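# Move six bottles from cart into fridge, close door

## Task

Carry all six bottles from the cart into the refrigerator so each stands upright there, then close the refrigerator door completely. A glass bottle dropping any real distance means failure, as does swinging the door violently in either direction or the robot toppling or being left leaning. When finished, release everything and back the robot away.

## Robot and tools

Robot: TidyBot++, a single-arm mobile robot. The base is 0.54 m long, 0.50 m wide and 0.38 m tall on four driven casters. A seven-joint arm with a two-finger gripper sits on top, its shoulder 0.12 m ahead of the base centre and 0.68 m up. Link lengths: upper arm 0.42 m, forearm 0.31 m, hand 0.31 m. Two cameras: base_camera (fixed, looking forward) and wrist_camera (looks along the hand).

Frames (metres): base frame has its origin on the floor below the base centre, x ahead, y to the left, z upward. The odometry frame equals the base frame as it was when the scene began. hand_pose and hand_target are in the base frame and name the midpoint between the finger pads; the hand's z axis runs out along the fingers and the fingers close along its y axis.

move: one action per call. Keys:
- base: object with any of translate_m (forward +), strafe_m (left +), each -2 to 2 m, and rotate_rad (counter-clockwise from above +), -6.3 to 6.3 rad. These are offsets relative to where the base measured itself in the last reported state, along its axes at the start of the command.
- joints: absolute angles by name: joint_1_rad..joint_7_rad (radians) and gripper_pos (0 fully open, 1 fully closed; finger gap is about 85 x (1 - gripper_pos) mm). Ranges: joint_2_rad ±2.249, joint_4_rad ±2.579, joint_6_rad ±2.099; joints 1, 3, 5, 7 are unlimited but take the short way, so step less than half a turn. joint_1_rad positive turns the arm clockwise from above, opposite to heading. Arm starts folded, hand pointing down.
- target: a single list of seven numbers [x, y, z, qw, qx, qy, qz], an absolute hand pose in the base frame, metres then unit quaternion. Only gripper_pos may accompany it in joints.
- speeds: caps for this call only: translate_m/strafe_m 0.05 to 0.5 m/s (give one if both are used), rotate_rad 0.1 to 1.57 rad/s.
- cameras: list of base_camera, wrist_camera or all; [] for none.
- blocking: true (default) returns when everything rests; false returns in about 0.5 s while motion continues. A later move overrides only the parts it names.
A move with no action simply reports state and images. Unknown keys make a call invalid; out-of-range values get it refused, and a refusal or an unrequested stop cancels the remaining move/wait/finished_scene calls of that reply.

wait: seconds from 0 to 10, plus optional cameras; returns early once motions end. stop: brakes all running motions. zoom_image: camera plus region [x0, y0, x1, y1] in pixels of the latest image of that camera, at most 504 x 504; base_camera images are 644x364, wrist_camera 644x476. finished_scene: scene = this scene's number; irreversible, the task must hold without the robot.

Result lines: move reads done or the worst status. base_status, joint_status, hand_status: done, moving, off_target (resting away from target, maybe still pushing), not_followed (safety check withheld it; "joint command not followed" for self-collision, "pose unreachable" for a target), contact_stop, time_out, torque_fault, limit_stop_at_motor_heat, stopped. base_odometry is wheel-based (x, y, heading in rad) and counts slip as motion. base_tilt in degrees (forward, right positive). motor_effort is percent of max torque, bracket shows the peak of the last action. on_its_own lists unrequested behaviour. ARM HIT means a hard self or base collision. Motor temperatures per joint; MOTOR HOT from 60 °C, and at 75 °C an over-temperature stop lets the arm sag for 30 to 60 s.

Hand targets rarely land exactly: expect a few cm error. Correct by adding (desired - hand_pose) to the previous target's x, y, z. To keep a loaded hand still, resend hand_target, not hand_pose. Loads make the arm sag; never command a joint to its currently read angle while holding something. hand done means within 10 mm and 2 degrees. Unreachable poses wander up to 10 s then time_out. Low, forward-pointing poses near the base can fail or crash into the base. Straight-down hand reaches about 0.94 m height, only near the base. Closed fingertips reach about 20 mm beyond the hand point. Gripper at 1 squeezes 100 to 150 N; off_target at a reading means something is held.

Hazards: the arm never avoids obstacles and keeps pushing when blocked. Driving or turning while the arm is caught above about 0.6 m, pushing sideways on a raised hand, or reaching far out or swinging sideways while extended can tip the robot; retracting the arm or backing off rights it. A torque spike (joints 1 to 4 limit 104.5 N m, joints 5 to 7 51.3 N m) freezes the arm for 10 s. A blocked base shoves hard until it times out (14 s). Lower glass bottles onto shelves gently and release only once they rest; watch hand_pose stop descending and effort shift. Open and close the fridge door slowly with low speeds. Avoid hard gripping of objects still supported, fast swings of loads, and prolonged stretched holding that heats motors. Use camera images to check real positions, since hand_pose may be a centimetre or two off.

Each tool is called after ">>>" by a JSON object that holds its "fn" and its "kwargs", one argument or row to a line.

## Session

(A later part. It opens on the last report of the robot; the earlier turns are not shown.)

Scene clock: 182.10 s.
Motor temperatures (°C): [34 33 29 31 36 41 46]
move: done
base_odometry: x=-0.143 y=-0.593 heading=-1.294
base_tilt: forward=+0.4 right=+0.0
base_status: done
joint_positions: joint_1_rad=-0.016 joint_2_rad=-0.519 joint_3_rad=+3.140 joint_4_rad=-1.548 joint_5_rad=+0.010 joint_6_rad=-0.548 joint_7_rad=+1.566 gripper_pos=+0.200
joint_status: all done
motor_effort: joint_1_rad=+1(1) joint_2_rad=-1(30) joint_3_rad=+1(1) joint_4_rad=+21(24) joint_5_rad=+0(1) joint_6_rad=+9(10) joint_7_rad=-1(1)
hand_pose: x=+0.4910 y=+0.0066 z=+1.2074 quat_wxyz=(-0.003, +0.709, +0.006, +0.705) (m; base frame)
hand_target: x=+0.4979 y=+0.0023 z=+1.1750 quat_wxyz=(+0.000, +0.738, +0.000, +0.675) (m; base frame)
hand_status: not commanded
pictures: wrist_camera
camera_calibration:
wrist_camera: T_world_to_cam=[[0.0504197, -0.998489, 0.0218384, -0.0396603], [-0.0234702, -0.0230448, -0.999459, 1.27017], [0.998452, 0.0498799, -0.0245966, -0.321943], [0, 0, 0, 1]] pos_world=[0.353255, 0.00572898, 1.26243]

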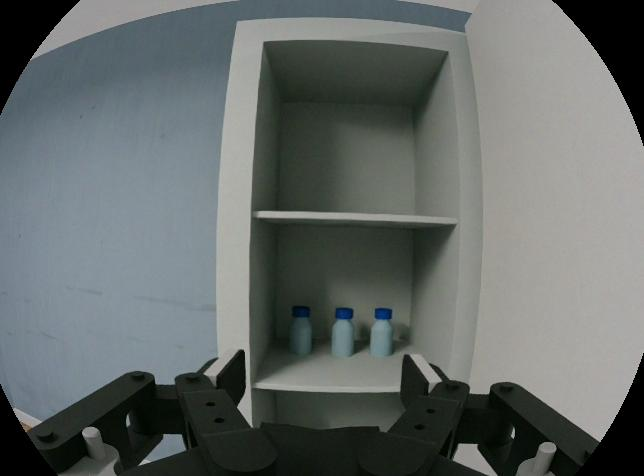

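>>> {"fn": "move", "kwargs": {
  "base": {"translate_m": -1.306, "strafe_m": -0.118, "rotate_rad": -1.362},
  "speeds": {"rotate_rad": 0.6},
  "blocking": false,
  "cameras": []
}}

>>> {"fn": "wait", "kwargs": {
  "seconds": 1.3,
  "cameras": []
}}

>>> {"fn": "move", "kwargs": {
  "joints": {"joint_1_rad": 0, "joint_2_rad": -0.03, "joint_3_rad": 3.14, "joint_4_rad": -1.934, "joint_5_rad": 0, "joint_6_rad": 0.092, "joint_7_rad": 1.57, "gripper_pos": 0.22},
  "cameras": ["wrist_camera", "base_camera"]
}}

Scene clock: 183.53 s.
Motor temperatures (°C): [34 33 29 31 36 41 46]
move: moving
base_odometry: x=-0.167 y=-0.528 heading=-1.481
base_tilt: forward=+0.4 right=+0.0
base_status: translate_m moving; strafe_m moving; rotate_rad moving
joint_positions: joint_1_rad=-0.015 joint_2_rad=-0.506 joint_3_rad=+3.139 joint_4_rad=-1.552 joint_5_rad=+0.010 joint_6_rad=-0.549 joint_7_rad=+1.566 gripper_pos=+0.200
joint_status: not commanded
motor_effort: joint_1_rad=+1(1) joint_2_rad=-4(5) joint_3_rad=+0(3) joint_4_rad=+21(22) joint_5_rad=+0(1) joint_6_rad=+9(9) joint_7_rad=+0(1)
hand_pose: x=+0.4983 y=+0.0069 z=+1.2000 quat_wxyz=(-0.003, +0.715, +0.006, +0.699) (m; base frame)
hand_target: x=+0.4979 y=+0.0023 z=+1.1750 quat_wxyz=(+0.000, +0.738, +0.000, +0.675) (m; base frame)
hand_status: not commanded
pictures: none
No camera images: "cameras" was empty.

Scene clock: 184.83 s.
Motor temperatures (°C): [34 33 29 31 36 41 46]
earlier move: moving
base_odometry: x=-0.387 y=+0.043 heading=-2.225
base_tilt: forward=+0.4 right=+0.0
base_status: translate_m moving; strafe_m moving; rotate_rad moving
joint_positions: joint_1_rad=-0.014 joint_2_rad=-0.507 joint_3_rad=+3.139 joint_4_rad=-1.552 joint_5_rad=+0.010 joint_6_rad=-0.549 joint_7_rad=+1.566 gripper_pos=+0.200
joint_status: not commanded
motor_effort: joint_1_rad=+0(1) joint_2_rad=-1(5) joint_3_rad=+0(3) joint_4_rad=+21(22) joint_5_rad=+0(1) joint_6_rad=+9(10) joint_7_rad=+0(1)
hand_pose: x=+0.4976 y=+0.0066 z=+1.2004 quat_wxyz=(-0.002, +0.715, +0.006, +0.699) (m; base frame)
hand_target: x=+0.4979 y=+0.0023 z=+1.1750 quat_wxyz=(+0.000, +0.738, +0.000, +0.675) (m; base frame)
hand_status: not commanded
wait: 1.30 s; no rest
pictures: none
No camera images: "cameras" was empty.

Scene clock: 186.93 s.
Motor temperatures (°C): [34 33 29 31 36 41 46]
move: done
base_odometry: x=-0.613 y=+0.631 heading=-2.657
base_tilt: forward=+0.4 right=+0.0
base_status: done
joint_positions: joint_1_rad=-0.004 joint_2_rad=-0.039 joint_3_rad=+3.145 joint_4_rad=-1.918 joint_5_rad=+0.010 joint_6_rad=+0.037 joint_7_rad=+1.566 gripper_pos=+0.220
joint_status: all done
motor_effort: joint_1_rad=+0(2) joint_2_rad=-20(23) joint_3_rad=+0(4) joint_4_rad=+23(26) joint_5_rad=+0(2) joint_6_rad=+8(10) joint_7_rad=+0(1)
hand_pose: x=+0.7022 y=+0.0020 z=+0.9233 quat_wxyz=(+0.001, +0.796, +0.002, +0.605) (m; base frame)
hand_target: x=+0.7057 y=+0.0023 z=+0.9252 quat_wxyz=(-0.001, +0.787, +0.000, +0.617) (m; base frame)
hand_status: not commanded
pictures: base_camera, wrist_camera
camera_calibration:
wrist_camera: T_world_to_cam=[[0.0442731, -0.998956, 0.0112732, -0.0345932], [-0.285344, -0.0234588, -0.958138, 1.13682], [0.957402, 0.039203, -0.286085, -0.269251], [0, 0, 0, 1]] pos_world=[0.583698, 0.00266676, 1.01259]

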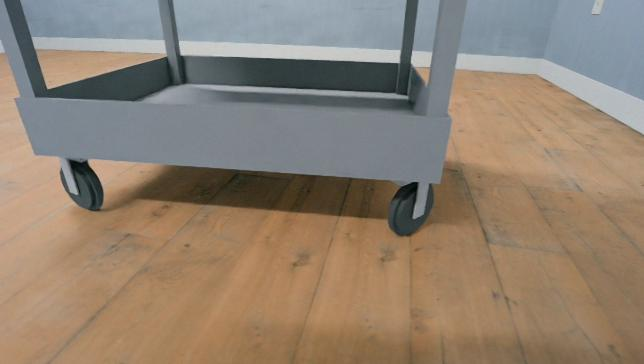

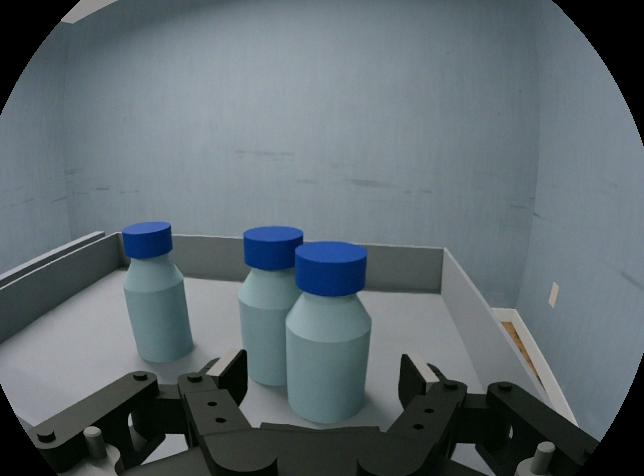

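>>> {"fn": "move", "kwargs": {
  "base": {"translate_m": 0.107, "strafe_m": -0.003},
  "speeds": {"translate_m": 0.2},
  "joints": {"gripper_pos": 0.26},
  "cameras": ["wrist_camera"]
}}

Scene clock: 188.93 s.
Motor temperatures (°C): [34 33 29 31 36 41 46]
move: done
base_odometry: x=-0.710 y=+0.584 heading=-2.657
base_tilt: forward=+0.4 right=+0.0
base_status: done
joint_positions: joint_1_rad=-0.004 joint_2_rad=-0.036 joint_3_rad=+3.145 joint_4_rad=-1.918 joint_5_rad=+0.010 joint_6_rad=+0.040 joint_7_rad=+1.566 gripper_pos=+0.260
joint_status: all done
motor_effort: joint_1_rad=+0(1) joint_2_rad=-20(23) joint_3_rad=+0(1) joint_4_rad=+22(23) joint_5_rad=+0(1) joint_6_rad=+9(9) joint_7_rad=+0(1)
hand_pose: x=+0.7031 y=+0.0021 z=+0.9225 quat_wxyz=(+0.001, +0.796, +0.002, +0.605) (m; base frame)
hand_target: x=+0.7057 y=+0.0023 z=+0.9252 quat_wxyz=(-0.001, +0.787, +0.000, +0.617) (m; base frame)
hand_status: not commanded
pictures: wrist_camera
camera_calibration:
wrist_camera: T_world_to_cam=[[0.0443901, -0.99895, 0.0112891, -0.0346558], [-0.285025, -0.0234946, -0.958232, 1.13615], [0.957492, 0.0393183, -0.285769, -0.270732], [0, 0, 0, 1]] pos_world=[0.584593, 0.00271865, 1.01172]

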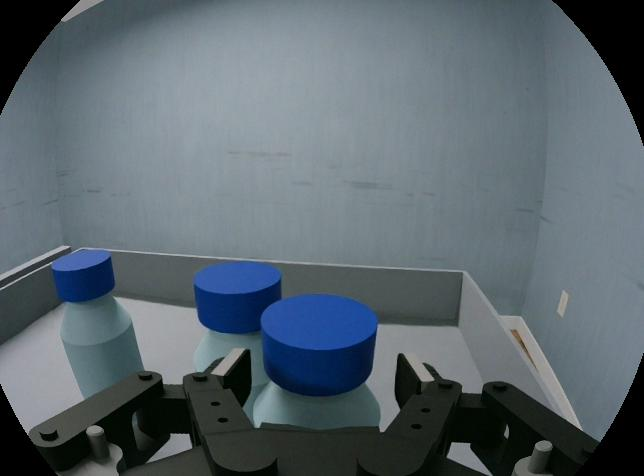

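>>> {"fn": "move", "kwargs": {
  "base": {"translate_m": 0.026, "strafe_m": 0.0023},
  "speeds": {"translate_m": 0.1},
  "cameras": ["wrist_camera"]
}}

Scene clock: 190.20 s.
Motor temperatures (°C): [34 33 29 31 36 41 46]
move: done
base_odometry: x=-0.732 y=+0.570 heading=-2.657
base_tilt: forward=+0.4 right=+0.0
base_status: done
joint_positions: joint_1_rad=-0.004 joint_2_rad=-0.033 joint_3_rad=+3.145 joint_4_rad=-1.919 joint_5_rad=+0.010 joint_6_rad=+0.042 joint_7_rad=+1.566 gripper_pos=+0.260
joint_status: not commanded
motor_effort: joint_1_rad=+0(1) joint_2_rad=-20(23) joint_3_rad=+0(1) joint_4_rad=+22(23) joint_5_rad=+0(0) joint_6_rad=+9(9) joint_7_rad=+0(1)
hand_pose: x=+0.7038 y=+0.0021 z=+0.9211 quat_wxyz=(+0.001, +0.797, +0.002, +0.604) (m; base frame)
hand_target: x=+0.7057 y=+0.0023 z=+0.9252 quat_wxyz=(-0.001, +0.787, +0.000, +0.617) (m; base frame)
hand_status: not commanded
pictures: wrist_camera
camera_calibration:
wrist_camera: T_world_to_cam=[[0.0444239, -0.99895, 0.0112224, -0.0346242], [-0.286573, -0.0235038, -0.95777, 1.13563], [0.957028, 0.0393318, -0.287316, -0.270043], [0, 0, 0, 1]] pos_world=[0.585417, 0.00272512, 1.01047]

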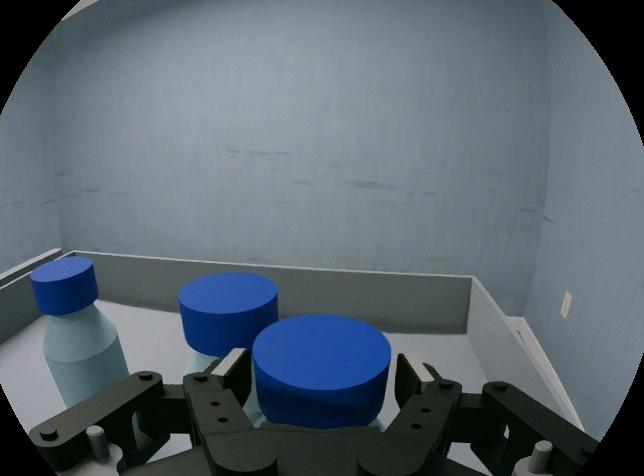

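>>> {"fn": "move", "kwargs": {
  "joints": {"gripper_pos": 0.5},
  "cameras": []
}}

>>> {"fn": "move", "kwargs": {
  "joints": {"joint_2_rad": -0.057, "joint_4_rad": -1.77, "joint_6_rad": -0.08, "gripper_pos": 0.6},
  "cameras": ["wrist_camera"]
}}

Scene clock: 191.40 s.
Motor temperatures (°C): [34 33 29 31 36 41 46]
move: off_target
base_odometry: x=-0.732 y=+0.570 heading=-2.657
base_tilt: forward=+0.4 right=+0.0
base_status: not commanded
joint_positions: joint_1_rad=-0.004 joint_2_rad=-0.033 joint_3_rad=+3.144 joint_4_rad=-1.919 joint_5_rad=+0.010 joint_6_rad=+0.043 joint_7_rad=+1.566 gripper_pos=+0.431
joint_status: gripper_pos off_target (ended at +0.431, target +0.500)
motor_effort: joint_1_rad=+1(2) joint_2_rad=-20(21) joint_3_rad=+0(1) joint_4_rad=+23(24) joint_5_rad=+0(0) joint_6_rad=+9(10) joint_7_rad=-1(1)
hand_pose: x=+0.7037 y=+0.0023 z=+0.9213 quat_wxyz=(+0.001, +0.796, +0.003, +0.605) (m; base frame)
hand_target: x=+0.7057 y=+0.0023 z=+0.9252 quat_wxyz=(-0.001, +0.787, +0.000, +0.617) (m; base frame)
hand_status: not commanded
pictures: none
No camera images: "cameras" was empty.

Scene clock: 192.50 s.
Motor temperatures (°C): [34 33 29 31 36 41 46]
move: off_target
base_odometry: x=-0.732 y=+0.570 heading=-2.657
base_tilt: forward=+0.4 right=+0.0
base_status: not commanded
joint_positions: joint_1_rad=-0.004 joint_2_rad=-0.038 joint_3_rad=+3.144 joint_4_rad=-1.826 joint_5_rad=+0.010 joint_6_rad=-0.057 joint_7_rad=+1.566 gripper_pos=+0.431
joint_status: joint_4_rad off_target (ended at -1.826, target -1.770); gripper_pos off_target (ended at +0.431, target +0.600); the others done
motor_effort: joint_1_rad=-1(1) joint_2_rad=-24(26) joint_3_rad=-1(2) joint_4_rad=+27(28) joint_5_rad=+0(0) joint_6_rad=+12(13) joint_7_rad=+0(1)
hand_pose: x=+0.7097 y=+0.0020 z=+0.9505 quat_wxyz=(+0.001, +0.797, +0.002, +0.604) (m; base frame)
hand_target: x=+0.7098 y=+0.0023 z=+0.9887 quat_wxyz=(-0.001, +0.781, +0.000, +0.624) (m; base frame)
hand_status: not commanded
pictures: wrist_camera
camera_calibration:
wrist_camera: T_world_to_cam=[[0.0437742, -0.998976, 0.0114364, -0.0350992], [-0.287356, -0.0235537, -0.957534, 1.16583], [0.956823, 0.038629, -0.288093, -0.26638], [0, 0, 0, 1]] pos_world=[0.591425, 0.00268637, 1.03999]

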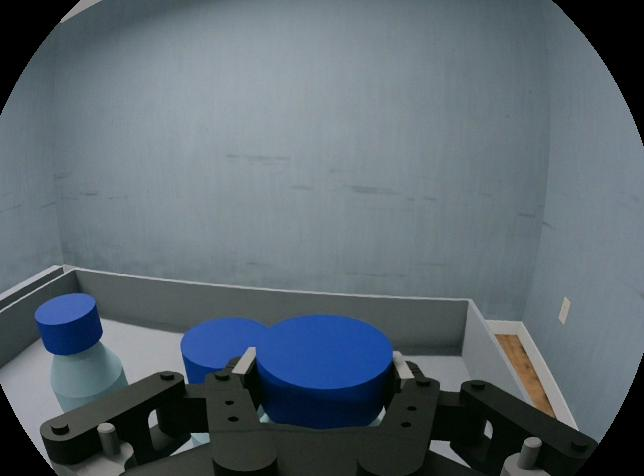

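>>> {"fn": "move", "kwargs": {
  "joints": {"joint_1_rad": 0, "joint_2_rad": -0.12, "joint_4_rad": -1.42, "joint_6_rad": -0.42},
  "cameras": ["wrist_camera"]
}}

Scene clock: 194.57 s.
Motor temperatures (°C): [34 33 29 31 36 41 46]
move: off_target
base_odometry: x=-0.732 y=+0.570 heading=-2.657
base_tilt: forward=+0.4 right=+0.0
base_status: not commanded
joint_positions: joint_1_rad=-0.004 joint_2_rad=-0.108 joint_3_rad=+3.144 joint_4_rad=-1.468 joint_5_rad=+0.010 joint_6_rad=-0.389 joint_7_rad=+1.566 gripper_pos=+0.431
joint_status: joint_4_rad off_target (ended at -1.468, target -1.420); the others done
motor_effort: joint_1_rad=+0(1) joint_2_rad=-22(27) joint_3_rad=+0(2) joint_4_rad=+27(30) joint_5_rad=+0(1) joint_6_rad=+12(14) joint_7_rad=+0(1)
hand_pose: x=+0.6874 y=+0.0009 z=+1.1104 quat_wxyz=(+0.002, +0.767, +0.001, +0.641) (m; base frame)
hand_target: x=+0.6794 y=+0.0023 z=+1.1374 quat_wxyz=(-0.001, +0.758, +0.000, +0.652) (m; base frame)
hand_status: not commanded
pictures: wrist_camera
camera_calibration:
wrist_camera: T_world_to_cam=[[0.0393615, -0.999111, 0.0150778, -0.0380214], [-0.195347, -0.0224926, -0.980476, 1.27478], [0.979944, 0.0356477, -0.196058, -0.317042], [0, 0, 0, 1]] pos_world=[0.561204, 0.0019873, 1.18831]

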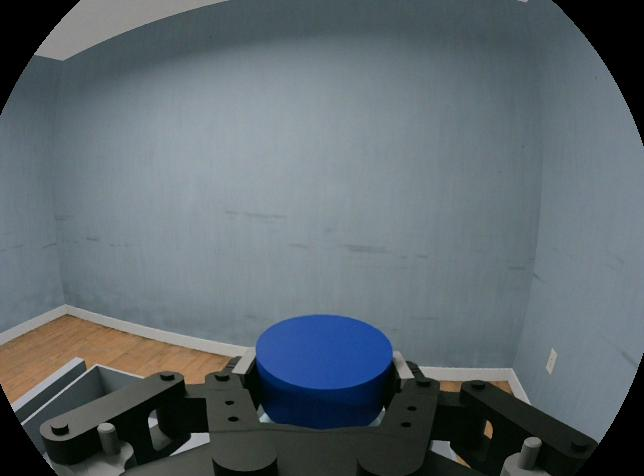

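>>> {"fn": "move", "kwargs": {
  "base": {"translate_m": -0.003, "strafe_m": 1.3, "rotate_rad": 1.368},
  "speeds": {"rotate_rad": 0.75},
  "joints": {"joint_1_rad": 0.26, "joint_2_rad": -0.51, "joint_4_rad": -1.57, "joint_6_rad": -0.73},
  "cameras": ["wrist_camera", "base_camera"]
}}

Scene clock: 200.30 s.
Motor temperatures (°C): [34 33 29 31 36 41 46]
move: done
base_odometry: x=-0.124 y=-0.579 heading=-1.289
base_tilt: forward=+0.4 right=-0.1
base_status: done
joint_positions: joint_1_rad=+0.246 joint_2_rad=-0.493 joint_3_rad=+3.141 joint_4_rad=-1.574 joint_5_rad=+0.010 joint_6_rad=-0.701 joint_7_rad=+1.566 gripper_pos=+0.431
joint_status: all done
motor_effort: joint_1_rad=+0(4) joint_2_rad=-5(25) joint_3_rad=+1(5) joint_4_rad=+25(28) joint_5_rad=+0(1) joint_6_rad=+12(13) joint_7_rad=+0(1)
hand_pose: x=+0.4900 y=-0.0934 z=+1.1351 quat_wxyz=(+0.080, +0.772, -0.096, +0.623) (m; base frame)
hand_target: x=+0.4797 y=-0.0936 z=+1.1350 quat_wxyz=(+0.081, +0.774, -0.101, +0.620) (m; base frame)
hand_status: not commanded
pictures: base_camera, wrist_camera
camera_calibration:
wrist_camera: T_world_to_cam=[[-0.208371, -0.977957, 0.0135006, 0.00031861], [-0.225581, 0.0346235, -0.973609, 1.27064], [0.95168, -0.205917, -0.227823, -0.088006], [0, 0, 0, 1]] pos_world=[0.370453, -0.0618045, 1.21705]

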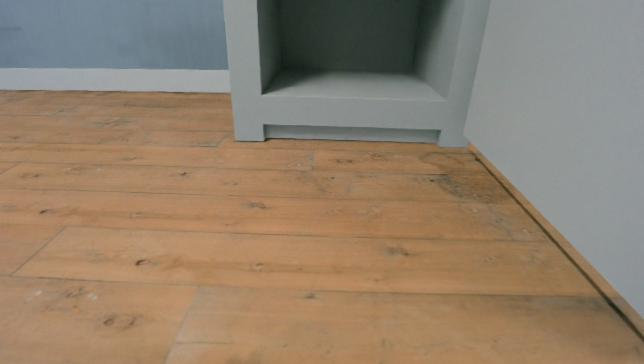

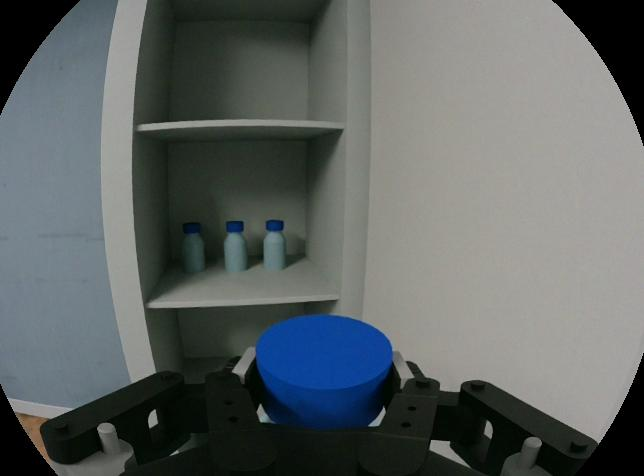

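>>> {"fn": "zoom_image", "kwargs": {
  "camera": "wrist_camera",
  "region": [120, 200, 360, 320]
}}

>>> {"fn": "zoom_image", "kwargs": {
  "camera": "base_camera",
  "region": [220, 90, 500, 180]
}}

Scaled by 2.100.

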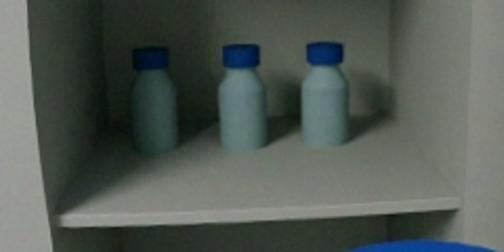

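Scaled by 1.800.

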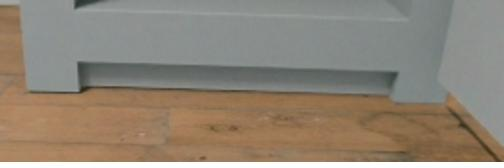

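>>> {"fn": "move", "kwargs": {
  "base": {"translate_m": 0.512},
  "speeds": {"translate_m": 0.35},
  "joints": {"joint_1_rad": 0.26, "joint_2_rad": 0.05, "joint_4_rad": -1.2, "joint_6_rad": -0.43},
  "cameras": ["wrist_camera"]
}}

Scene clock: 206.17 s.
Motor temperatures (°C): [34 33 29 31 36 41 46]
move: off_target
base_odometry: x=+0.019 y=-1.071 heading=-1.288
base_tilt: forward=+0.4 right=+0.0
base_status: done
joint_positions: joint_1_rad=+0.246 joint_2_rad=+0.066 joint_3_rad=+3.141 joint_4_rad=-1.256 joint_5_rad=+0.010 joint_6_rad=-0.505 joint_7_rad=+1.566 gripper_pos=+0.431
joint_status: joint_4_rad off_target (ended at -1.256, target -1.200); the others done
motor_effort: joint_1_rad=+0(1) joint_2_rad=-29(32) joint_3_rad=+0(2) joint_4_rad=+27(28) joint_5_rad=+0(1) joint_6_rad=+12(13) joint_7_rad=+0(1)
hand_pose: x=+0.7335 y=-0.1542 z=+1.1002 quat_wxyz=(+0.078, +0.786, -0.097, +0.606) (m; base frame)
hand_target: x=+0.7272 y=-0.1594 z=+1.1673 quat_wxyz=(+0.086, +0.738, -0.096, +0.662) (m; base frame)
hand_status: not commanded
pictures: wrist_camera
camera_calibration:
wrist_camera: T_world_to_cam=[[-0.206228, -0.978429, 0.0121333, -0.00806746], [-0.267712, 0.0444914, -0.962471, 1.31387], [0.94117, -0.201737, -0.271112, -0.284269], [0, 0, 0, 1]] pos_world=[0.617621, -0.123697, 1.18759]

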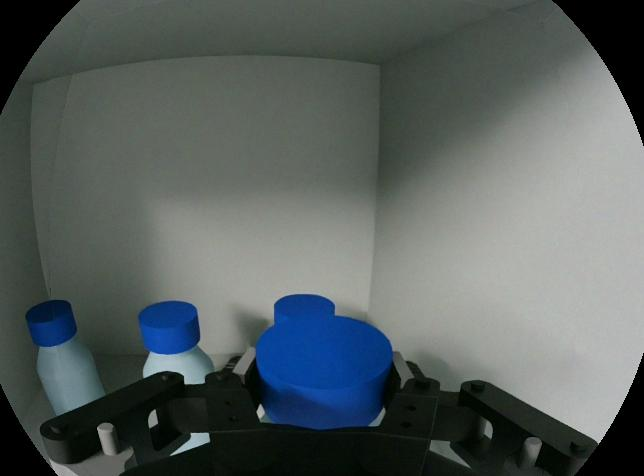

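>>> {"fn": "move", "kwargs": {
  "joints": {"joint_1_rad": 0.26, "joint_2_rad": 0.03, "joint_4_rad": -1.36, "joint_6_rad": -0.336},
  "cameras": []
}}

>>> {"fn": "move", "kwargs": {
  "joints": {"joint_1_rad": 0.26, "joint_2_rad": 0.034, "joint_4_rad": -1.406, "joint_6_rad": -0.31},
  "cameras": ["wrist_camera"]
}}

Scene clock: 208.17 s.
Motor temperatures (°C): [34 33 29 31 36 41 46]
move: done
base_odometry: x=+0.019 y=-1.071 heading=-1.288
base_tilt: forward=+0.4 right=+0.0
base_status: not commanded
joint_positions: joint_1_rad=+0.246 joint_2_rad=+0.052 joint_3_rad=+3.141 joint_4_rad=-1.369 joint_5_rad=+0.010 joint_6_rad=-0.413 joint_7_rad=+1.566 gripper_pos=+0.431
joint_status: all done
motor_effort: joint_1_rad=+0(1) joint_2_rad=-29(30) joint_3_rad=+0(1) joint_4_rad=+27(28) joint_5_rad=+0(1) joint_6_rad=+12(13) joint_7_rad=+0(1)
hand_pose: x=+0.7332 y=-0.1539 z=+1.0681 quat_wxyz=(+0.077, +0.788, -0.097, +0.603) (m; base frame)
hand_target: x=+0.7278 y=-0.1595 z=+1.1108 quat_wxyz=(+0.083, +0.753, -0.098, +0.645) (m; base frame)
hand_status: not commanded
pictures: none
No camera images: "cameras" was empty.

Scene clock: 209.13 s.
Motor temperatures (°C): [34 33 29 31 36 41 46]
move: done
base_odometry: x=+0.019 y=-1.071 heading=-1.288
base_tilt: forward=+0.4 right=+0.0
base_status: not commanded
joint_positions: joint_1_rad=+0.246 joint_2_rad=+0.051 joint_3_rad=+3.141 joint_4_rad=-1.414 joint_5_rad=+0.010 joint_6_rad=-0.382 joint_7_rad=+1.566 gripper_pos=+0.431
joint_status: all done
motor_effort: joint_1_rad=+0(1) joint_2_rad=-29(30) joint_3_rad=+0(1) joint_4_rad=+27(29) joint_5_rad=+0(1) joint_6_rad=+12(13) joint_7_rad=+0(1)
hand_pose: x=+0.7336 y=-0.1539 z=+1.0504 quat_wxyz=(+0.077, +0.792, -0.097, +0.598) (m; base frame)
hand_target: x=+0.7306 y=-0.1603 z=+1.0878 quat_wxyz=(+0.082, +0.761, -0.099, +0.636) (m; base frame)
hand_status: not commanded
pictures: wrist_camera
camera_calibration:
wrist_camera: T_world_to_cam=[[-0.20485, -0.978725, 0.0115733, -0.00759174], [-0.286637, 0.0486799, -0.956802, 1.27451], [0.935882, -0.199319, -0.29051, -0.273196], [0, 0, 0, 1]] pos_world=[0.619444, -0.123926, 1.14017]

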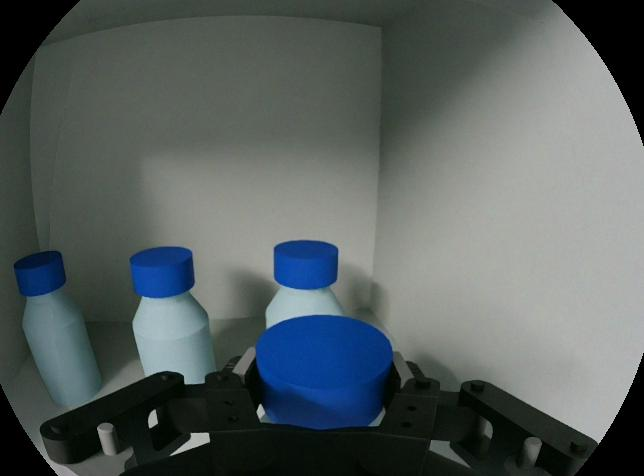

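>>> {"fn": "move", "kwargs": {
  "joints": {"joint_1_rad": 0.26, "joint_2_rad": 0.037, "joint_4_rad": -1.424, "joint_6_rad": -0.3},
  "cameras": []
}}

>>> {"fn": "move", "kwargs": {
  "joints": {"joint_1_rad": 0.26, "joint_2_rad": 0.04, "joint_4_rad": -1.436, "joint_6_rad": -0.296},
  "cameras": ["wrist_camera"]
}}

Scene clock: 209.97 s.
Motor temperatures (°C): [34 33 29 31 36 41 46]
move: done
base_odometry: x=+0.019 y=-1.071 heading=-1.288
base_tilt: forward=+0.4 right=+0.0
base_status: not commanded
joint_positions: joint_1_rad=+0.246 joint_2_rad=+0.051 joint_3_rad=+3.141 joint_4_rad=-1.429 joint_5_rad=+0.010 joint_6_rad=-0.372 joint_7_rad=+1.566 gripper_pos=+0.431
joint_status: all done
motor_effort: joint_1_rad=+0(1) joint_2_rad=-28(30) joint_3_rad=+0(1) joint_4_rad=+27(28) joint_5_rad=+0(0) joint_6_rad=+12(12) joint_7_rad=+0(0)
hand_pose: x=+0.7337 y=-0.1539 z=+1.0438 quat_wxyz=(+0.076, +0.793, -0.097, +0.596) (m; base frame)
hand_target: x=+0.7320 y=-0.1606 z=+1.0779 quat_wxyz=(+0.082, +0.765, -0.100, +0.631) (m; base frame)
hand_status: not commanded
pictures: none
No camera images: "cameras" was empty.

Scene clock: 210.50 s.
Motor temperatures (°C): [34 33 29 31 36 41 46]
move: done
base_odometry: x=+0.019 y=-1.071 heading=-1.288
base_tilt: forward=+0.4 right=+0.0
base_status: not commanded
joint_positions: joint_1_rad=+0.246 joint_2_rad=+0.051 joint_3_rad=+3.141 joint_4_rad=-1.437 joint_5_rad=+0.010 joint_6_rad=-0.366 joint_7_rad=+1.566 gripper_pos=+0.431
joint_status: all done
motor_effort: joint_1_rad=+0(1) joint_2_rad=-28(29) joint_3_rad=-1(1) joint_4_rad=+27(28) joint_5_rad=+0(1) joint_6_rad=+12(12) joint_7_rad=+0(1)
hand_pose: x=+0.7337 y=-0.1538 z=+1.0410 quat_wxyz=(+0.076, +0.794, -0.097, +0.595) (m; base frame)
hand_target: x=+0.7330 y=-0.1609 z=+1.0698 quat_wxyz=(+0.081, +0.768, -0.100, +0.627) (m; base frame)
hand_status: not commanded
pictures: wrist_camera
camera_calibration:
wrist_camera: T_world_to_cam=[[-0.204618, -0.978777, 0.0113204, -0.00735365], [-0.292954, 0.0502002, -0.954808, 1.26836], [0.933975, -0.198687, -0.297009, -0.267702], [0, 0, 0, 1]] pos_world=[0.620092, -0.124058, 1.13161]

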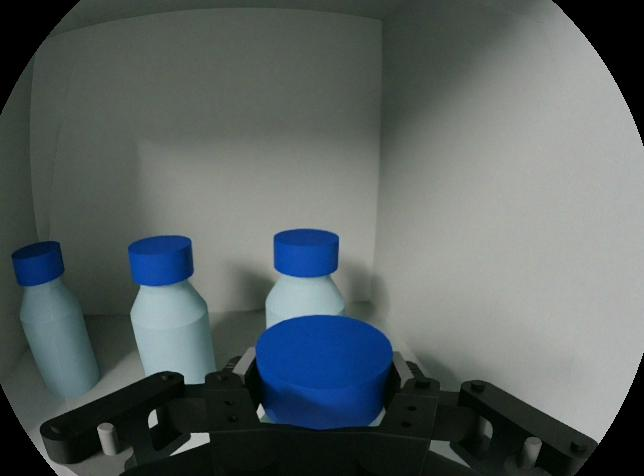

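>>> {"fn": "move", "kwargs": {
  "joints": {"joint_1_rad": 0.26, "joint_2_rad": 0.042, "joint_4_rad": -1.445, "joint_6_rad": -0.295},
  "cameras": []
}}

Scene clock: 211.30 s.
Motor temperatures (°C): [34 33 29 31 36 41 46]
move: done
base_odometry: x=+0.019 y=-1.071 heading=-1.288
base_tilt: forward=+0.4 right=+0.0
base_status: not commanded
joint_positions: joint_1_rad=+0.246 joint_2_rad=+0.051 joint_3_rad=+3.141 joint_4_rad=-1.440 joint_5_rad=+0.010 joint_6_rad=-0.361 joint_7_rad=+1.566 gripper_pos=+0.431
joint_status: all done
motor_effort: joint_1_rad=+0(1) joint_2_rad=-27(29) joint_3_rad=+1(1) joint_4_rad=+26(27) joint_5_rad=+0(0) joint_6_rad=+11(11) joint_7_rad=+0(1)
hand_pose: x=+0.7339 y=-0.1539 z=+1.0407 quat_wxyz=(+0.076, +0.793, -0.097, +0.596) (m; base frame)
hand_target: x=+0.7335 y=-0.1610 z=+1.0633 quat_wxyz=(+0.081, +0.771, -0.101, +0.623) (m; base frame)
hand_status: not commanded
pictures: none
No camera images: "cameras" was empty.

>>> {"fn": "move", "kwargs": {
  "joints": {"joint_1_rad": 0.26, "joint_2_rad": 0.056, "joint_4_rad": -1.442, "joint_6_rad": -0.363},
  "cameras": []
}}

>>> {"fn": "move", "kwargs": {
  "joints": {"gripper_pos": 0.3},
  "cameras": ["wrist_camera"]
}}

Scene clock: 212.30 s.
Motor temperatures (°C): [34 33 29 31 36 41 46]
move: done
base_odometry: x=+0.019 y=-1.071 heading=-1.288
base_tilt: forward=+0.4 right=+0.0
base_status: not commanded
joint_positions: joint_1_rad=+0.246 joint_2_rad=+0.050 joint_3_rad=+3.141 joint_4_rad=-1.439 joint_5_rad=+0.010 joint_6_rad=-0.366 joint_7_rad=+1.566 gripper_pos=+0.431
joint_status: all done
motor_effort: joint_1_rad=+0(1) joint_2_rad=-25(28) joint_3_rad=+0(1) joint_4_rad=+24(26) joint_5_rad=+0(1) joint_6_rad=+9(10) joint_7_rad=+0(0)
hand_pose: x=+0.7330 y=-0.1537 z=+1.0405 quat_wxyz=(+0.076, +0.794, -0.097, +0.595) (m; base frame)
hand_target: x=+0.7336 y=-0.1611 z=+1.0357 quat_wxyz=(+0.077, +0.795, -0.104, +0.592) (m; base frame)
hand_status: not commanded
pictures: none
No camera images: "cameras" was empty.

Scene clock: 213.00 s.
Motor temperatures (°C): [34 33 29 31 36 41 46]
move: done
base_odometry: x=+0.019 y=-1.071 heading=-1.288
base_tilt: forward=+0.4 right=+0.0
base_status: not commanded
joint_positions: joint_1_rad=+0.246 joint_2_rad=+0.050 joint_3_rad=+3.141 joint_4_rad=-1.439 joint_5_rad=+0.010 joint_6_rad=-0.366 joint_7_rad=+1.566 gripper_pos=+0.300
joint_status: all done
motor_effort: joint_1_rad=+1(1) joint_2_rad=-25(27) joint_3_rad=+1(1) joint_4_rad=+23(25) joint_5_rad=+0(1) joint_6_rad=+9(10) joint_7_rad=+0(0)
hand_pose: x=+0.7330 y=-0.1537 z=+1.0404 quat_wxyz=(+0.076, +0.794, -0.097, +0.595) (m; base frame)
hand_target: x=+0.7336 y=-0.1611 z=+1.0357 quat_wxyz=(+0.077, +0.795, -0.104, +0.592) (m; base frame)
hand_status: not commanded
pictures: wrist_camera
camera_calibration:
wrist_camera: T_world_to_cam=[[-0.204635, -0.978773, 0.0112757, -0.00727891], [-0.29402, 0.0504761, -0.954466, 1.26804], [0.933636, -0.198633, -0.298108, -0.265846], [0, 0, 0, 1]] pos_world=[0.619542, -0.123936, 1.13113]

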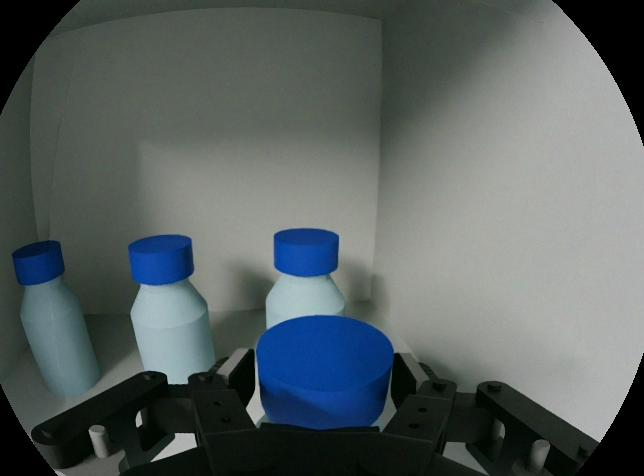

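Released. Open a bit more and retreat.

>>> {"fn": "move", "kwargs": {
  "joints": {"gripper_pos": 0.17},
  "cameras": []
}}

>>> {"fn": "move", "kwargs": {
  "base": {"translate_m": -0.22, "strafe_m": 0.052},
  "speeds": {"translate_m": 0.25},
  "cameras": ["wrist_camera"]
}}

Scene clock: 213.83 s.
Motor temperatures (°C): [34 33 29 31 36 41 46]
move: done
base_odometry: x=+0.019 y=-1.071 heading=-1.288
base_tilt: forward=+0.4 right=+0.0
base_status: not commanded
joint_positions: joint_1_rad=+0.246 joint_2_rad=+0.050 joint_3_rad=+3.141 joint_4_rad=-1.439 joint_5_rad=+0.010 joint_6_rad=-0.366 joint_7_rad=+1.566 gripper_pos=+0.170
joint_status: all done
motor_effort: joint_1_rad=+0(1) joint_2_rad=-24(25) joint_3_rad=-1(1) joint_4_rad=+23(23) joint_5_rad=+0(1) joint_6_rad=+9(9) joint_7_rad=+0(0)
hand_pose: x=+0.7330 y=-0.1537 z=+1.0404 quat_wxyz=(+0.076, +0.794, -0.097, +0.595) (m; base frame)
hand_target: x=+0.7336 y=-0.1611 z=+1.0357 quat_wxyz=(+0.077, +0.795, -0.104, +0.592) (m; base frame)
hand_status: not commanded
pictures: none
No camera images: "cameras" was empty.

Scene clock: 215.60 s.
Motor temperatures (°C): [34 33 29 31 36 41 46]
move: done
base_odometry: x=+0.008 y=-0.845 heading=-1.288
base_tilt: forward=+0.4 right=+0.0
base_status: done
joint_positions: joint_1_rad=+0.249 joint_2_rad=+0.046 joint_3_rad=+3.141 joint_4_rad=-1.439 joint_5_rad=+0.010 joint_6_rad=-0.366 joint_7_rad=+1.566 gripper_pos=+0.170
joint_status: not commanded
motor_effort: joint_1_rad=+0(2) joint_2_rad=-24(28) joint_3_rad=+0(2) joint_4_rad=+23(24) joint_5_rad=+1(1) joint_6_rad=+8(9) joint_7_rad=+0(1)
hand_pose: x=+0.7312 y=-0.1549 z=+1.0429 quat_wxyz=(+0.077, +0.793, -0.098, +0.596) (m; base frame)
hand_target: x=+0.7336 y=-0.1611 z=+1.0357 quat_wxyz=(+0.077, +0.795, -0.104, +0.592) (m; base frame)
hand_status: not commanded
pictures: wrist_camera
camera_calibration:
wrist_camera: T_world_to_cam=[[-0.207182, -0.978236, 0.0114326, -0.00708282], [-0.290162, 0.050285, -0.955655, 1.26839], [0.934281, -0.201312, -0.294265, -0.268542], [0, 0, 0, 1]] pos_world=[0.617464, -0.12477, 1.1332]

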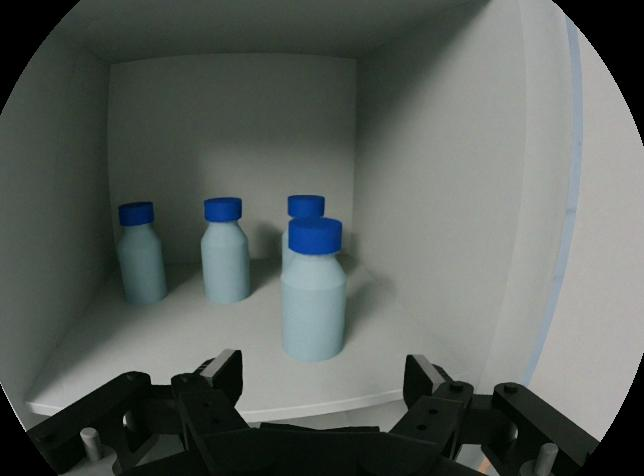

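>>> {"fn": "move", "kwargs": {
  "base": {"translate_m": -0.42},
  "joints": {"joint_1_rad": 0, "joint_2_rad": -0.51, "joint_4_rad": -1.57, "joint_6_rad": -0.6, "gripper_pos": 0.2},
  "cameras": ["wrist_camera"]
}}

Scene clock: 219.07 s.
Motor temperatures (°C): [34 33 29 31 36 41 46]
move: done
base_odometry: x=-0.109 y=-0.441 heading=-1.289
base_tilt: forward=+0.4 right=+0.0
base_status: done
joint_positions: joint_1_rad=+0.016 joint_2_rad=-0.519 joint_3_rad=+3.141 joint_4_rad=-1.548 joint_5_rad=+0.010 joint_6_rad=-0.547 joint_7_rad=+1.566 gripper_pos=+0.200
joint_status: all done
motor_effort: joint_1_rad=+0(2) joint_2_rad=-1(30) joint_3_rad=+0(2) joint_4_rad=+21(25) joint_5_rad=+0(1) joint_6_rad=+9(10) joint_7_rad=+0(1)
hand_pose: x=+0.4909 y=-0.0055 z=+1.2078 quat_wxyz=(+0.008, +0.709, -0.006, +0.705) (m; base frame)
hand_target: x=+0.4979 y=+0.0023 z=+1.1750 quat_wxyz=(+0.000, +0.738, +0.000, +0.675) (m; base frame)
hand_status: not commanded
pictures: wrist_camera
camera_calibration:
wrist_camera: T_world_to_cam=[[0.0184827, -0.999599, 0.0214448, -0.0356021], [-0.0233841, -0.0218748, -0.999487, 1.27023], [0.999556, 0.0179718, -0.023779, -0.322896], [0, 0, 0, 1]] pos_world=[0.353114, -0.00199881, 1.26266]

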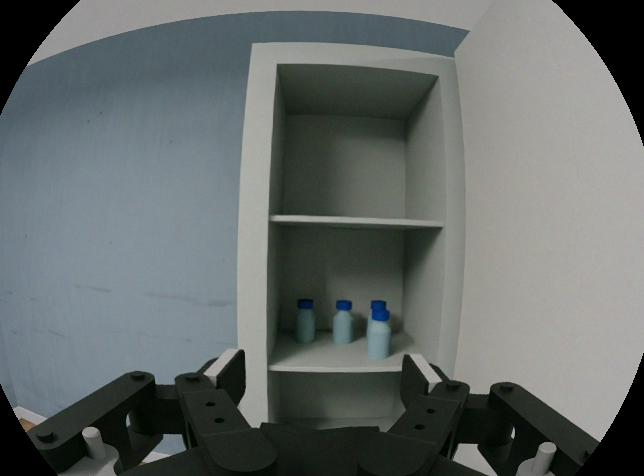

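>>> {"fn": "move", "kwargs": {
  "base": {"translate_m": -1.108, "strafe_m": -0.238, "rotate_rad": -1.366},
  "speeds": {"rotate_rad": 0.7},
  "blocking": false,
  "cameras": []
}}

>>> {"fn": "wait", "kwargs": {
  "seconds": 1.0,
  "cameras": []
}}

>>> {"fn": "move", "kwargs": {
  "joints": {"joint_1_rad": 0, "joint_2_rad": -0.03, "joint_3_rad": 3.14, "joint_4_rad": -1.934, "joint_5_rad": 0, "joint_6_rad": 0.092, "joint_7_rad": 1.57, "gripper_pos": 0.22},
  "cameras": ["wrist_camera"]
}}

Scene clock: 220.10 s.
Motor temperatures (°C): [34 33 29 31 36 41 46]
move: moving
base_odometry: x=-0.144 y=-0.377 heading=-1.481
base_tilt: forward=+0.4 right=+0.0
base_status: translate_m moving; strafe_m moving; rotate_rad moving
joint_positions: joint_1_rad=+0.012 joint_2_rad=-0.506 joint_3_rad=+3.139 joint_4_rad=-1.552 joint_5_rad=+0.010 joint_6_rad=-0.548 joint_7_rad=+1.566 gripper_pos=+0.200
joint_status: not commanded
motor_effort: joint_1_rad=+1(1) joint_2_rad=-3(5) joint_3_rad=+1(3) joint_4_rad=+22(22) joint_5_rad=+0(1) joint_6_rad=+9(10) joint_7_rad=+0(1)
hand_pose: x=+0.4984 y=-0.0035 z=+1.2000 quat_wxyz=(+0.007, +0.715, -0.004, +0.699) (m; base frame)
hand_target: x=+0.4979 y=+0.0023 z=+1.1750 quat_wxyz=(+0.000, +0.738, +0.000, +0.675) (m; base frame)
hand_status: not commanded
pictures: none
No camera images: "cameras" was empty.

Scene clock: 221.10 s.
Motor temperatures (°C): [34 33 29 31 36 41 46]
earlier move: moving
base_odometry: x=-0.362 y=+0.029 heading=-2.097
base_tilt: forward=+0.4 right=+0.0
base_status: translate_m moving; strafe_m moving; rotate_rad moving
joint_positions: joint_1_rad=+0.012 joint_2_rad=-0.507 joint_3_rad=+3.139 joint_4_rad=-1.552 joint_5_rad=+0.010 joint_6_rad=-0.549 joint_7_rad=+1.566 gripper_pos=+0.200
joint_status: not commanded
motor_effort: joint_1_rad=+1(1) joint_2_rad=-2(5) joint_3_rad=+0(3) joint_4_rad=+21(22) joint_5_rad=+0(1) joint_6_rad=+9(10) joint_7_rad=+0(1)
hand_pose: x=+0.4978 y=-0.0035 z=+1.2003 quat_wxyz=(+0.007, +0.715, -0.004, +0.699) (m; base frame)
hand_target: x=+0.4979 y=+0.0023 z=+1.1750 quat_wxyz=(+0.000, +0.738, +0.000, +0.675) (m; base frame)
hand_status: not commanded
wait: 1.00 s; no rest
pictures: none
No camera images: "cameras" was empty.

Scene clock: 223.10 s.
Motor temperatures (°C): [34 33 29 31 36 41 46]
move: done
base_odometry: x=-0.647 y=+0.557 heading=-2.656
base_tilt: forward=+0.4 right=+0.0
base_status: done
joint_positions: joint_1_rad=+0.011 joint_2_rad=-0.038 joint_3_rad=+3.147 joint_4_rad=-1.918 joint_5_rad=+0.010 joint_6_rad=+0.036 joint_7_rad=+1.566 gripper_pos=+0.220
joint_status: all done
motor_effort: joint_1_rad=+0(3) joint_2_rad=-19(24) joint_3_rad=+0(5) joint_4_rad=+22(25) joint_5_rad=+0(1) joint_6_rad=+9(10) joint_7_rad=+0(1)
hand_pose: x=+0.7024 y=-0.0080 z=+0.9226 quat_wxyz=(+0.006, +0.797, -0.004, +0.604) (m; base frame)
hand_target: x=+0.7057 y=+0.0023 z=+0.9252 quat_wxyz=(-0.001, +0.787, +0.000, +0.617) (m; base frame)
hand_status: not commanded
pictures: wrist_camera
camera_calibration:
wrist_camera: T_world_to_cam=[[0.0270775, -0.999571, 0.0111249, -0.0324447], [-0.2871, -0.0184365, -0.957723, 1.13687], [0.957518, 0.0227388, -0.287476, -0.268234], [0, 0, 0, 1]] pos_world=[0.584112, -0.00537164, 1.01206]

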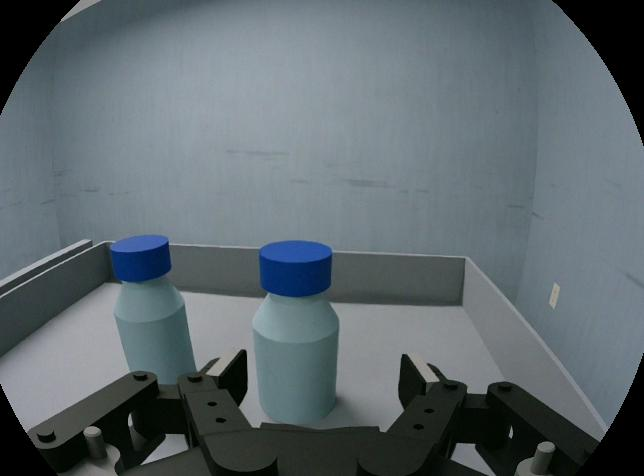

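>>> {"fn": "move", "kwargs": {
  "base": {"translate_m": 0.107, "strafe_m": 0.024},
  "speeds": {"translate_m": 0.2},
  "joints": {"joint_1_rad": -0.012},
  "cameras": ["wrist_camera"]
}}

Scene clock: 224.67 s.
Motor temperatures (°C): [34 33 29 31 36 41 46]
move: done
base_odometry: x=-0.730 y=+0.486 heading=-2.656
base_tilt: forward=+0.4 right=+0.0
base_status: done
joint_positions: joint_1_rad=+0.001 joint_2_rad=-0.036 joint_3_rad=+3.146 joint_4_rad=-1.918 joint_5_rad=+0.010 joint_6_rad=+0.040 joint_7_rad=+1.566 gripper_pos=+0.220
joint_status: all done
motor_effort: joint_1_rad=+1(2) joint_2_rad=-20(23) joint_3_rad=+0(2) joint_4_rad=+22(23) joint_5_rad=+0(1) joint_6_rad=+9(10) joint_7_rad=+0(0)
hand_pose: x=+0.7031 y=-0.0019 z=+0.9225 quat_wxyz=(+0.003, +0.796, +0.000, +0.605) (m; base frame)
hand_target: x=+0.7056 y=+0.0093 z=+0.9252 quat_wxyz=(-0.004, +0.787, +0.005, +0.617) (m; base frame)
hand_status: not commanded
pictures: wrist_camera
camera_calibration:
wrist_camera: T_world_to_cam=[[0.03761, -0.999229, 0.0112323, -0.0338114], [-0.285202, -0.0215061, -0.958226, 1.13614], [0.957729, 0.0328354, -0.285791, -0.270787], [0, 0, 0, 1]] pos_world=[0.584642, -0.000459917, 1.01167]

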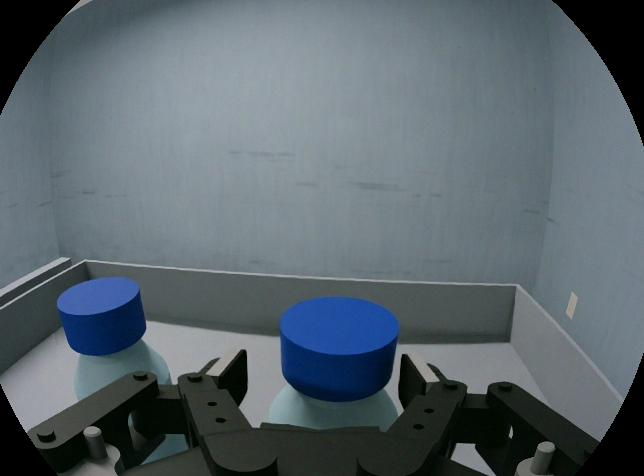

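>>> {"fn": "move", "kwargs": {
  "base": {"strafe_m": -0.0075},
  "cameras": []
}}

>>> {"fn": "move", "kwargs": {
  "base": {"translate_m": 0.024},
  "speeds": {"translate_m": 0.1},
  "cameras": ["wrist_camera"]
}}

Scene clock: 225.73 s.
Motor temperatures (°C): [34 33 29 31 36 41 46]
move: done
base_odometry: x=-0.734 y=+0.492 heading=-2.656
base_tilt: forward=+0.4 right=+0.0
base_status: done
joint_positions: joint_1_rad=-0.002 joint_2_rad=-0.036 joint_3_rad=+3.145 joint_4_rad=-1.918 joint_5_rad=+0.010 joint_6_rad=+0.040 joint_7_rad=+1.566 gripper_pos=+0.220
joint_status: not commanded
motor_effort: joint_1_rad=+0(2) joint_2_rad=-20(23) joint_3_rad=+0(2) joint_4_rad=+23(23) joint_5_rad=+0(0) joint_6_rad=+9(9) joint_7_rad=+0(1)
hand_pose: x=+0.7031 y=+0.0004 z=+0.9226 quat_wxyz=(+0.002, +0.796, +0.001, +0.605) (m; base frame)
hand_target: x=+0.7056 y=+0.0093 z=+0.9252 quat_wxyz=(-0.004, +0.787, +0.005, +0.617) (m; base frame)
hand_status: not commanded
pictures: none
No camera images: "cameras" was empty.

Scene clock: 226.47 s.
Motor temperatures (°C): [34 33 29 31 36 41 46]
move: done
base_odometry: x=-0.755 y=+0.481 heading=-2.656
base_tilt: forward=+0.4 right=+0.0
base_status: done
joint_positions: joint_1_rad=-0.002 joint_2_rad=-0.033 joint_3_rad=+3.145 joint_4_rad=-1.919 joint_5_rad=+0.010 joint_6_rad=+0.042 joint_7_rad=+1.566 gripper_pos=+0.220
joint_status: not commanded
motor_effort: joint_1_rad=+0(2) joint_2_rad=-21(23) joint_3_rad=+0(2) joint_4_rad=+22(23) joint_5_rad=+0(0) joint_6_rad=+8(9) joint_7_rad=+0(0)
hand_pose: x=+0.7039 y=+0.0005 z=+0.9209 quat_wxyz=(+0.002, +0.797, +0.001, +0.604) (m; base frame)
hand_target: x=+0.7056 y=+0.0093 z=+0.9252 quat_wxyz=(-0.004, +0.787, +0.005, +0.617) (m; base frame)
hand_status: not commanded
pictures: wrist_camera
camera_calibration:
wrist_camera: T_world_to_cam=[[0.0417276, -0.999066, 0.0112021, -0.0342903], [-0.286883, -0.0227204, -0.957696, 1.13557], [0.957057, 0.0367487, -0.287563, -0.269918], [0, 0, 0, 1]] pos_world=[0.585533, 0.00146146, 1.0103]

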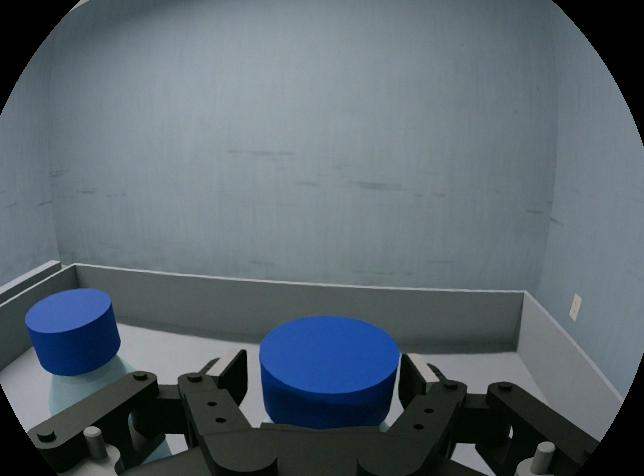

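>>> {"fn": "move", "kwargs": {
  "base": {"strafe_m": -0.0027},
  "cameras": []
}}

>>> {"fn": "move", "kwargs": {
  "joints": {"gripper_pos": 0.5},
  "cameras": ["wrist_camera"]
}}

Scene clock: 227.33 s.
Motor temperatures (°C): [34 33 29 31 36 41 46]
move: done
base_odometry: x=-0.757 y=+0.483 heading=-2.656
base_tilt: forward=+0.4 right=+0.0
base_status: done
joint_positions: joint_1_rad=-0.003 joint_2_rad=-0.033 joint_3_rad=+3.144 joint_4_rad=-1.919 joint_5_rad=+0.010 joint_6_rad=+0.042 joint_7_rad=+1.566 gripper_pos=+0.220
joint_status: not commanded
motor_effort: joint_1_rad=-1(4) joint_2_rad=-21(21) joint_3_rad=-1(3) joint_4_rad=+22(23) joint_5_rad=+0(0) joint_6_rad=+9(9) joint_7_rad=+0(1)
hand_pose: x=+0.7039 y=+0.0019 z=+0.9209 quat_wxyz=(+0.001, +0.797, +0.002, +0.604) (m; base frame)
hand_target: x=+0.7056 y=+0.0093 z=+0.9252 quat_wxyz=(-0.004, +0.787, +0.005, +0.617) (m; base frame)
hand_status: not commanded
pictures: none
No camera images: "cameras" was empty.

Scene clock: 228.00 s.
Motor temperatures (°C): [34 33 29 31 36 41 46]
move: off_target
base_odometry: x=-0.757 y=+0.483 heading=-2.656
base_tilt: forward=+0.4 right=+0.0
base_status: not commanded
joint_positions: joint_1_rad=-0.003 joint_2_rad=-0.033 joint_3_rad=+3.144 joint_4_rad=-1.919 joint_5_rad=+0.010 joint_6_rad=+0.043 joint_7_rad=+1.566 gripper_pos=+0.429
joint_status: gripper_pos off_target (ended at +0.429, target +0.500)
motor_effort: joint_1_rad=-1(1) joint_2_rad=-19(21) joint_3_rad=-1(3) joint_4_rad=+22(24) joint_5_rad=+1(1) joint_6_rad=+9(10) joint_7_rad=+0(1)
hand_pose: x=+0.7038 y=+0.0019 z=+0.9212 quat_wxyz=(+0.001, +0.796, +0.002, +0.605) (m; base frame)
hand_target: x=+0.7056 y=+0.0093 z=+0.9252 quat_wxyz=(-0.004, +0.787, +0.005, +0.617) (m; base frame)
hand_status: not commanded
pictures: wrist_camera
camera_calibration:
wrist_camera: T_world_to_cam=[[0.0441614, -0.998961, 0.0112744, -0.0346378], [-0.285807, -0.0234468, -0.958, 1.13543], [0.957269, 0.0390843, -0.286545, -0.270949], [0, 0, 0, 1]] pos_world=[0.585415, 0.0026104, 1.0105]

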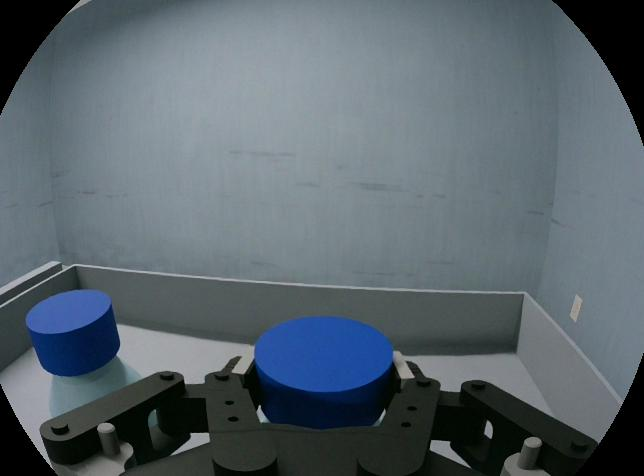

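>>> {"fn": "move", "kwargs": {
  "joints": {"joint_2_rad": -0.057, "joint_4_rad": -1.77, "joint_6_rad": -0.08, "gripper_pos": 0.6},
  "cameras": []
}}

>>> {"fn": "move", "kwargs": {
  "joints": {"joint_1_rad": 0, "joint_2_rad": -0.12, "joint_4_rad": -1.42, "joint_6_rad": -0.42},
  "cameras": ["wrist_camera"]
}}

Scene clock: 231.23 s.
Motor temperatures (°C): [34 33 29 31 36 41 46]
move: off_target
base_odometry: x=-0.757 y=+0.483 heading=-2.656
base_tilt: forward=+0.4 right=+0.0
base_status: not commanded
joint_positions: joint_1_rad=-0.003 joint_2_rad=-0.040 joint_3_rad=+3.144 joint_4_rad=-1.817 joint_5_rad=+0.010 joint_6_rad=-0.051 joint_7_rad=+1.566 gripper_pos=+0.429
joint_status: joint_4_rad off_target (ended at -1.817, target -1.770); gripper_pos off_target (ended at +0.429, target +0.600); the others done
motor_effort: joint_1_rad=+1(1) joint_2_rad=-24(25) joint_3_rad=+0(1) joint_4_rad=+27(27) joint_5_rad=+0(1) joint_6_rad=+12(13) joint_7_rad=+0(1)
hand_pose: x=+0.7109 y=+0.0017 z=+0.9588 quat_wxyz=(+0.001, +0.792, +0.002, +0.611) (m; base frame)
hand_target: x=+0.7098 y=+0.0094 z=+0.9888 quat_wxyz=(-0.004, +0.781, +0.005, +0.624) (m; base frame)
hand_status: not commanded
pictures: none
No camera images: "cameras" was empty.

Scene clock: 233.00 s.
Motor temperatures (°C): [34 33 29 31 36 41 46]
move: off_target
base_odometry: x=-0.757 y=+0.483 heading=-2.656
base_tilt: forward=+0.4 right=+0.0
base_status: not commanded
joint_positions: joint_1_rad=-0.003 joint_2_rad=-0.109 joint_3_rad=+3.144 joint_4_rad=-1.467 joint_5_rad=+0.010 joint_6_rad=-0.387 joint_7_rad=+1.566 gripper_pos=+0.429
joint_status: joint_4_rad off_target (ended at -1.467, target -1.420); the others done
motor_effort: joint_1_rad=+0(1) joint_2_rad=-22(26) joint_3_rad=+0(1) joint_4_rad=+27(28) joint_5_rad=+0(1) joint_6_rad=+12(13) joint_7_rad=+0(1)
hand_pose: x=+0.6870 y=+0.0006 z=+1.1131 quat_wxyz=(+0.002, +0.766, +0.001, +0.643) (m; base frame)
hand_target: x=+0.6793 y=+0.0023 z=+1.1374 quat_wxyz=(-0.001, +0.758, +0.000, +0.652) (m; base frame)
hand_status: not commanded
pictures: wrist_camera
camera_calibration:
wrist_camera: T_world_to_cam=[[0.0386797, -0.999134, 0.0153262, -0.0381874], [-0.189645, -0.022399, -0.981597, 1.27464], [0.981091, 0.0350613, -0.190347, -0.323217], [0, 0, 0, 1]] pos_world=[0.560311, 0.00172868, 1.19025]

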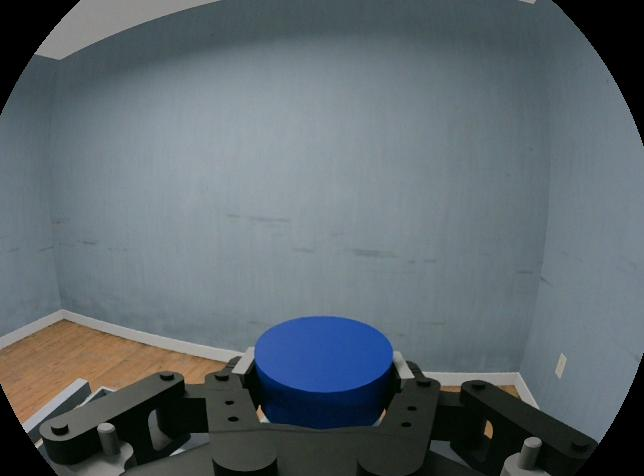

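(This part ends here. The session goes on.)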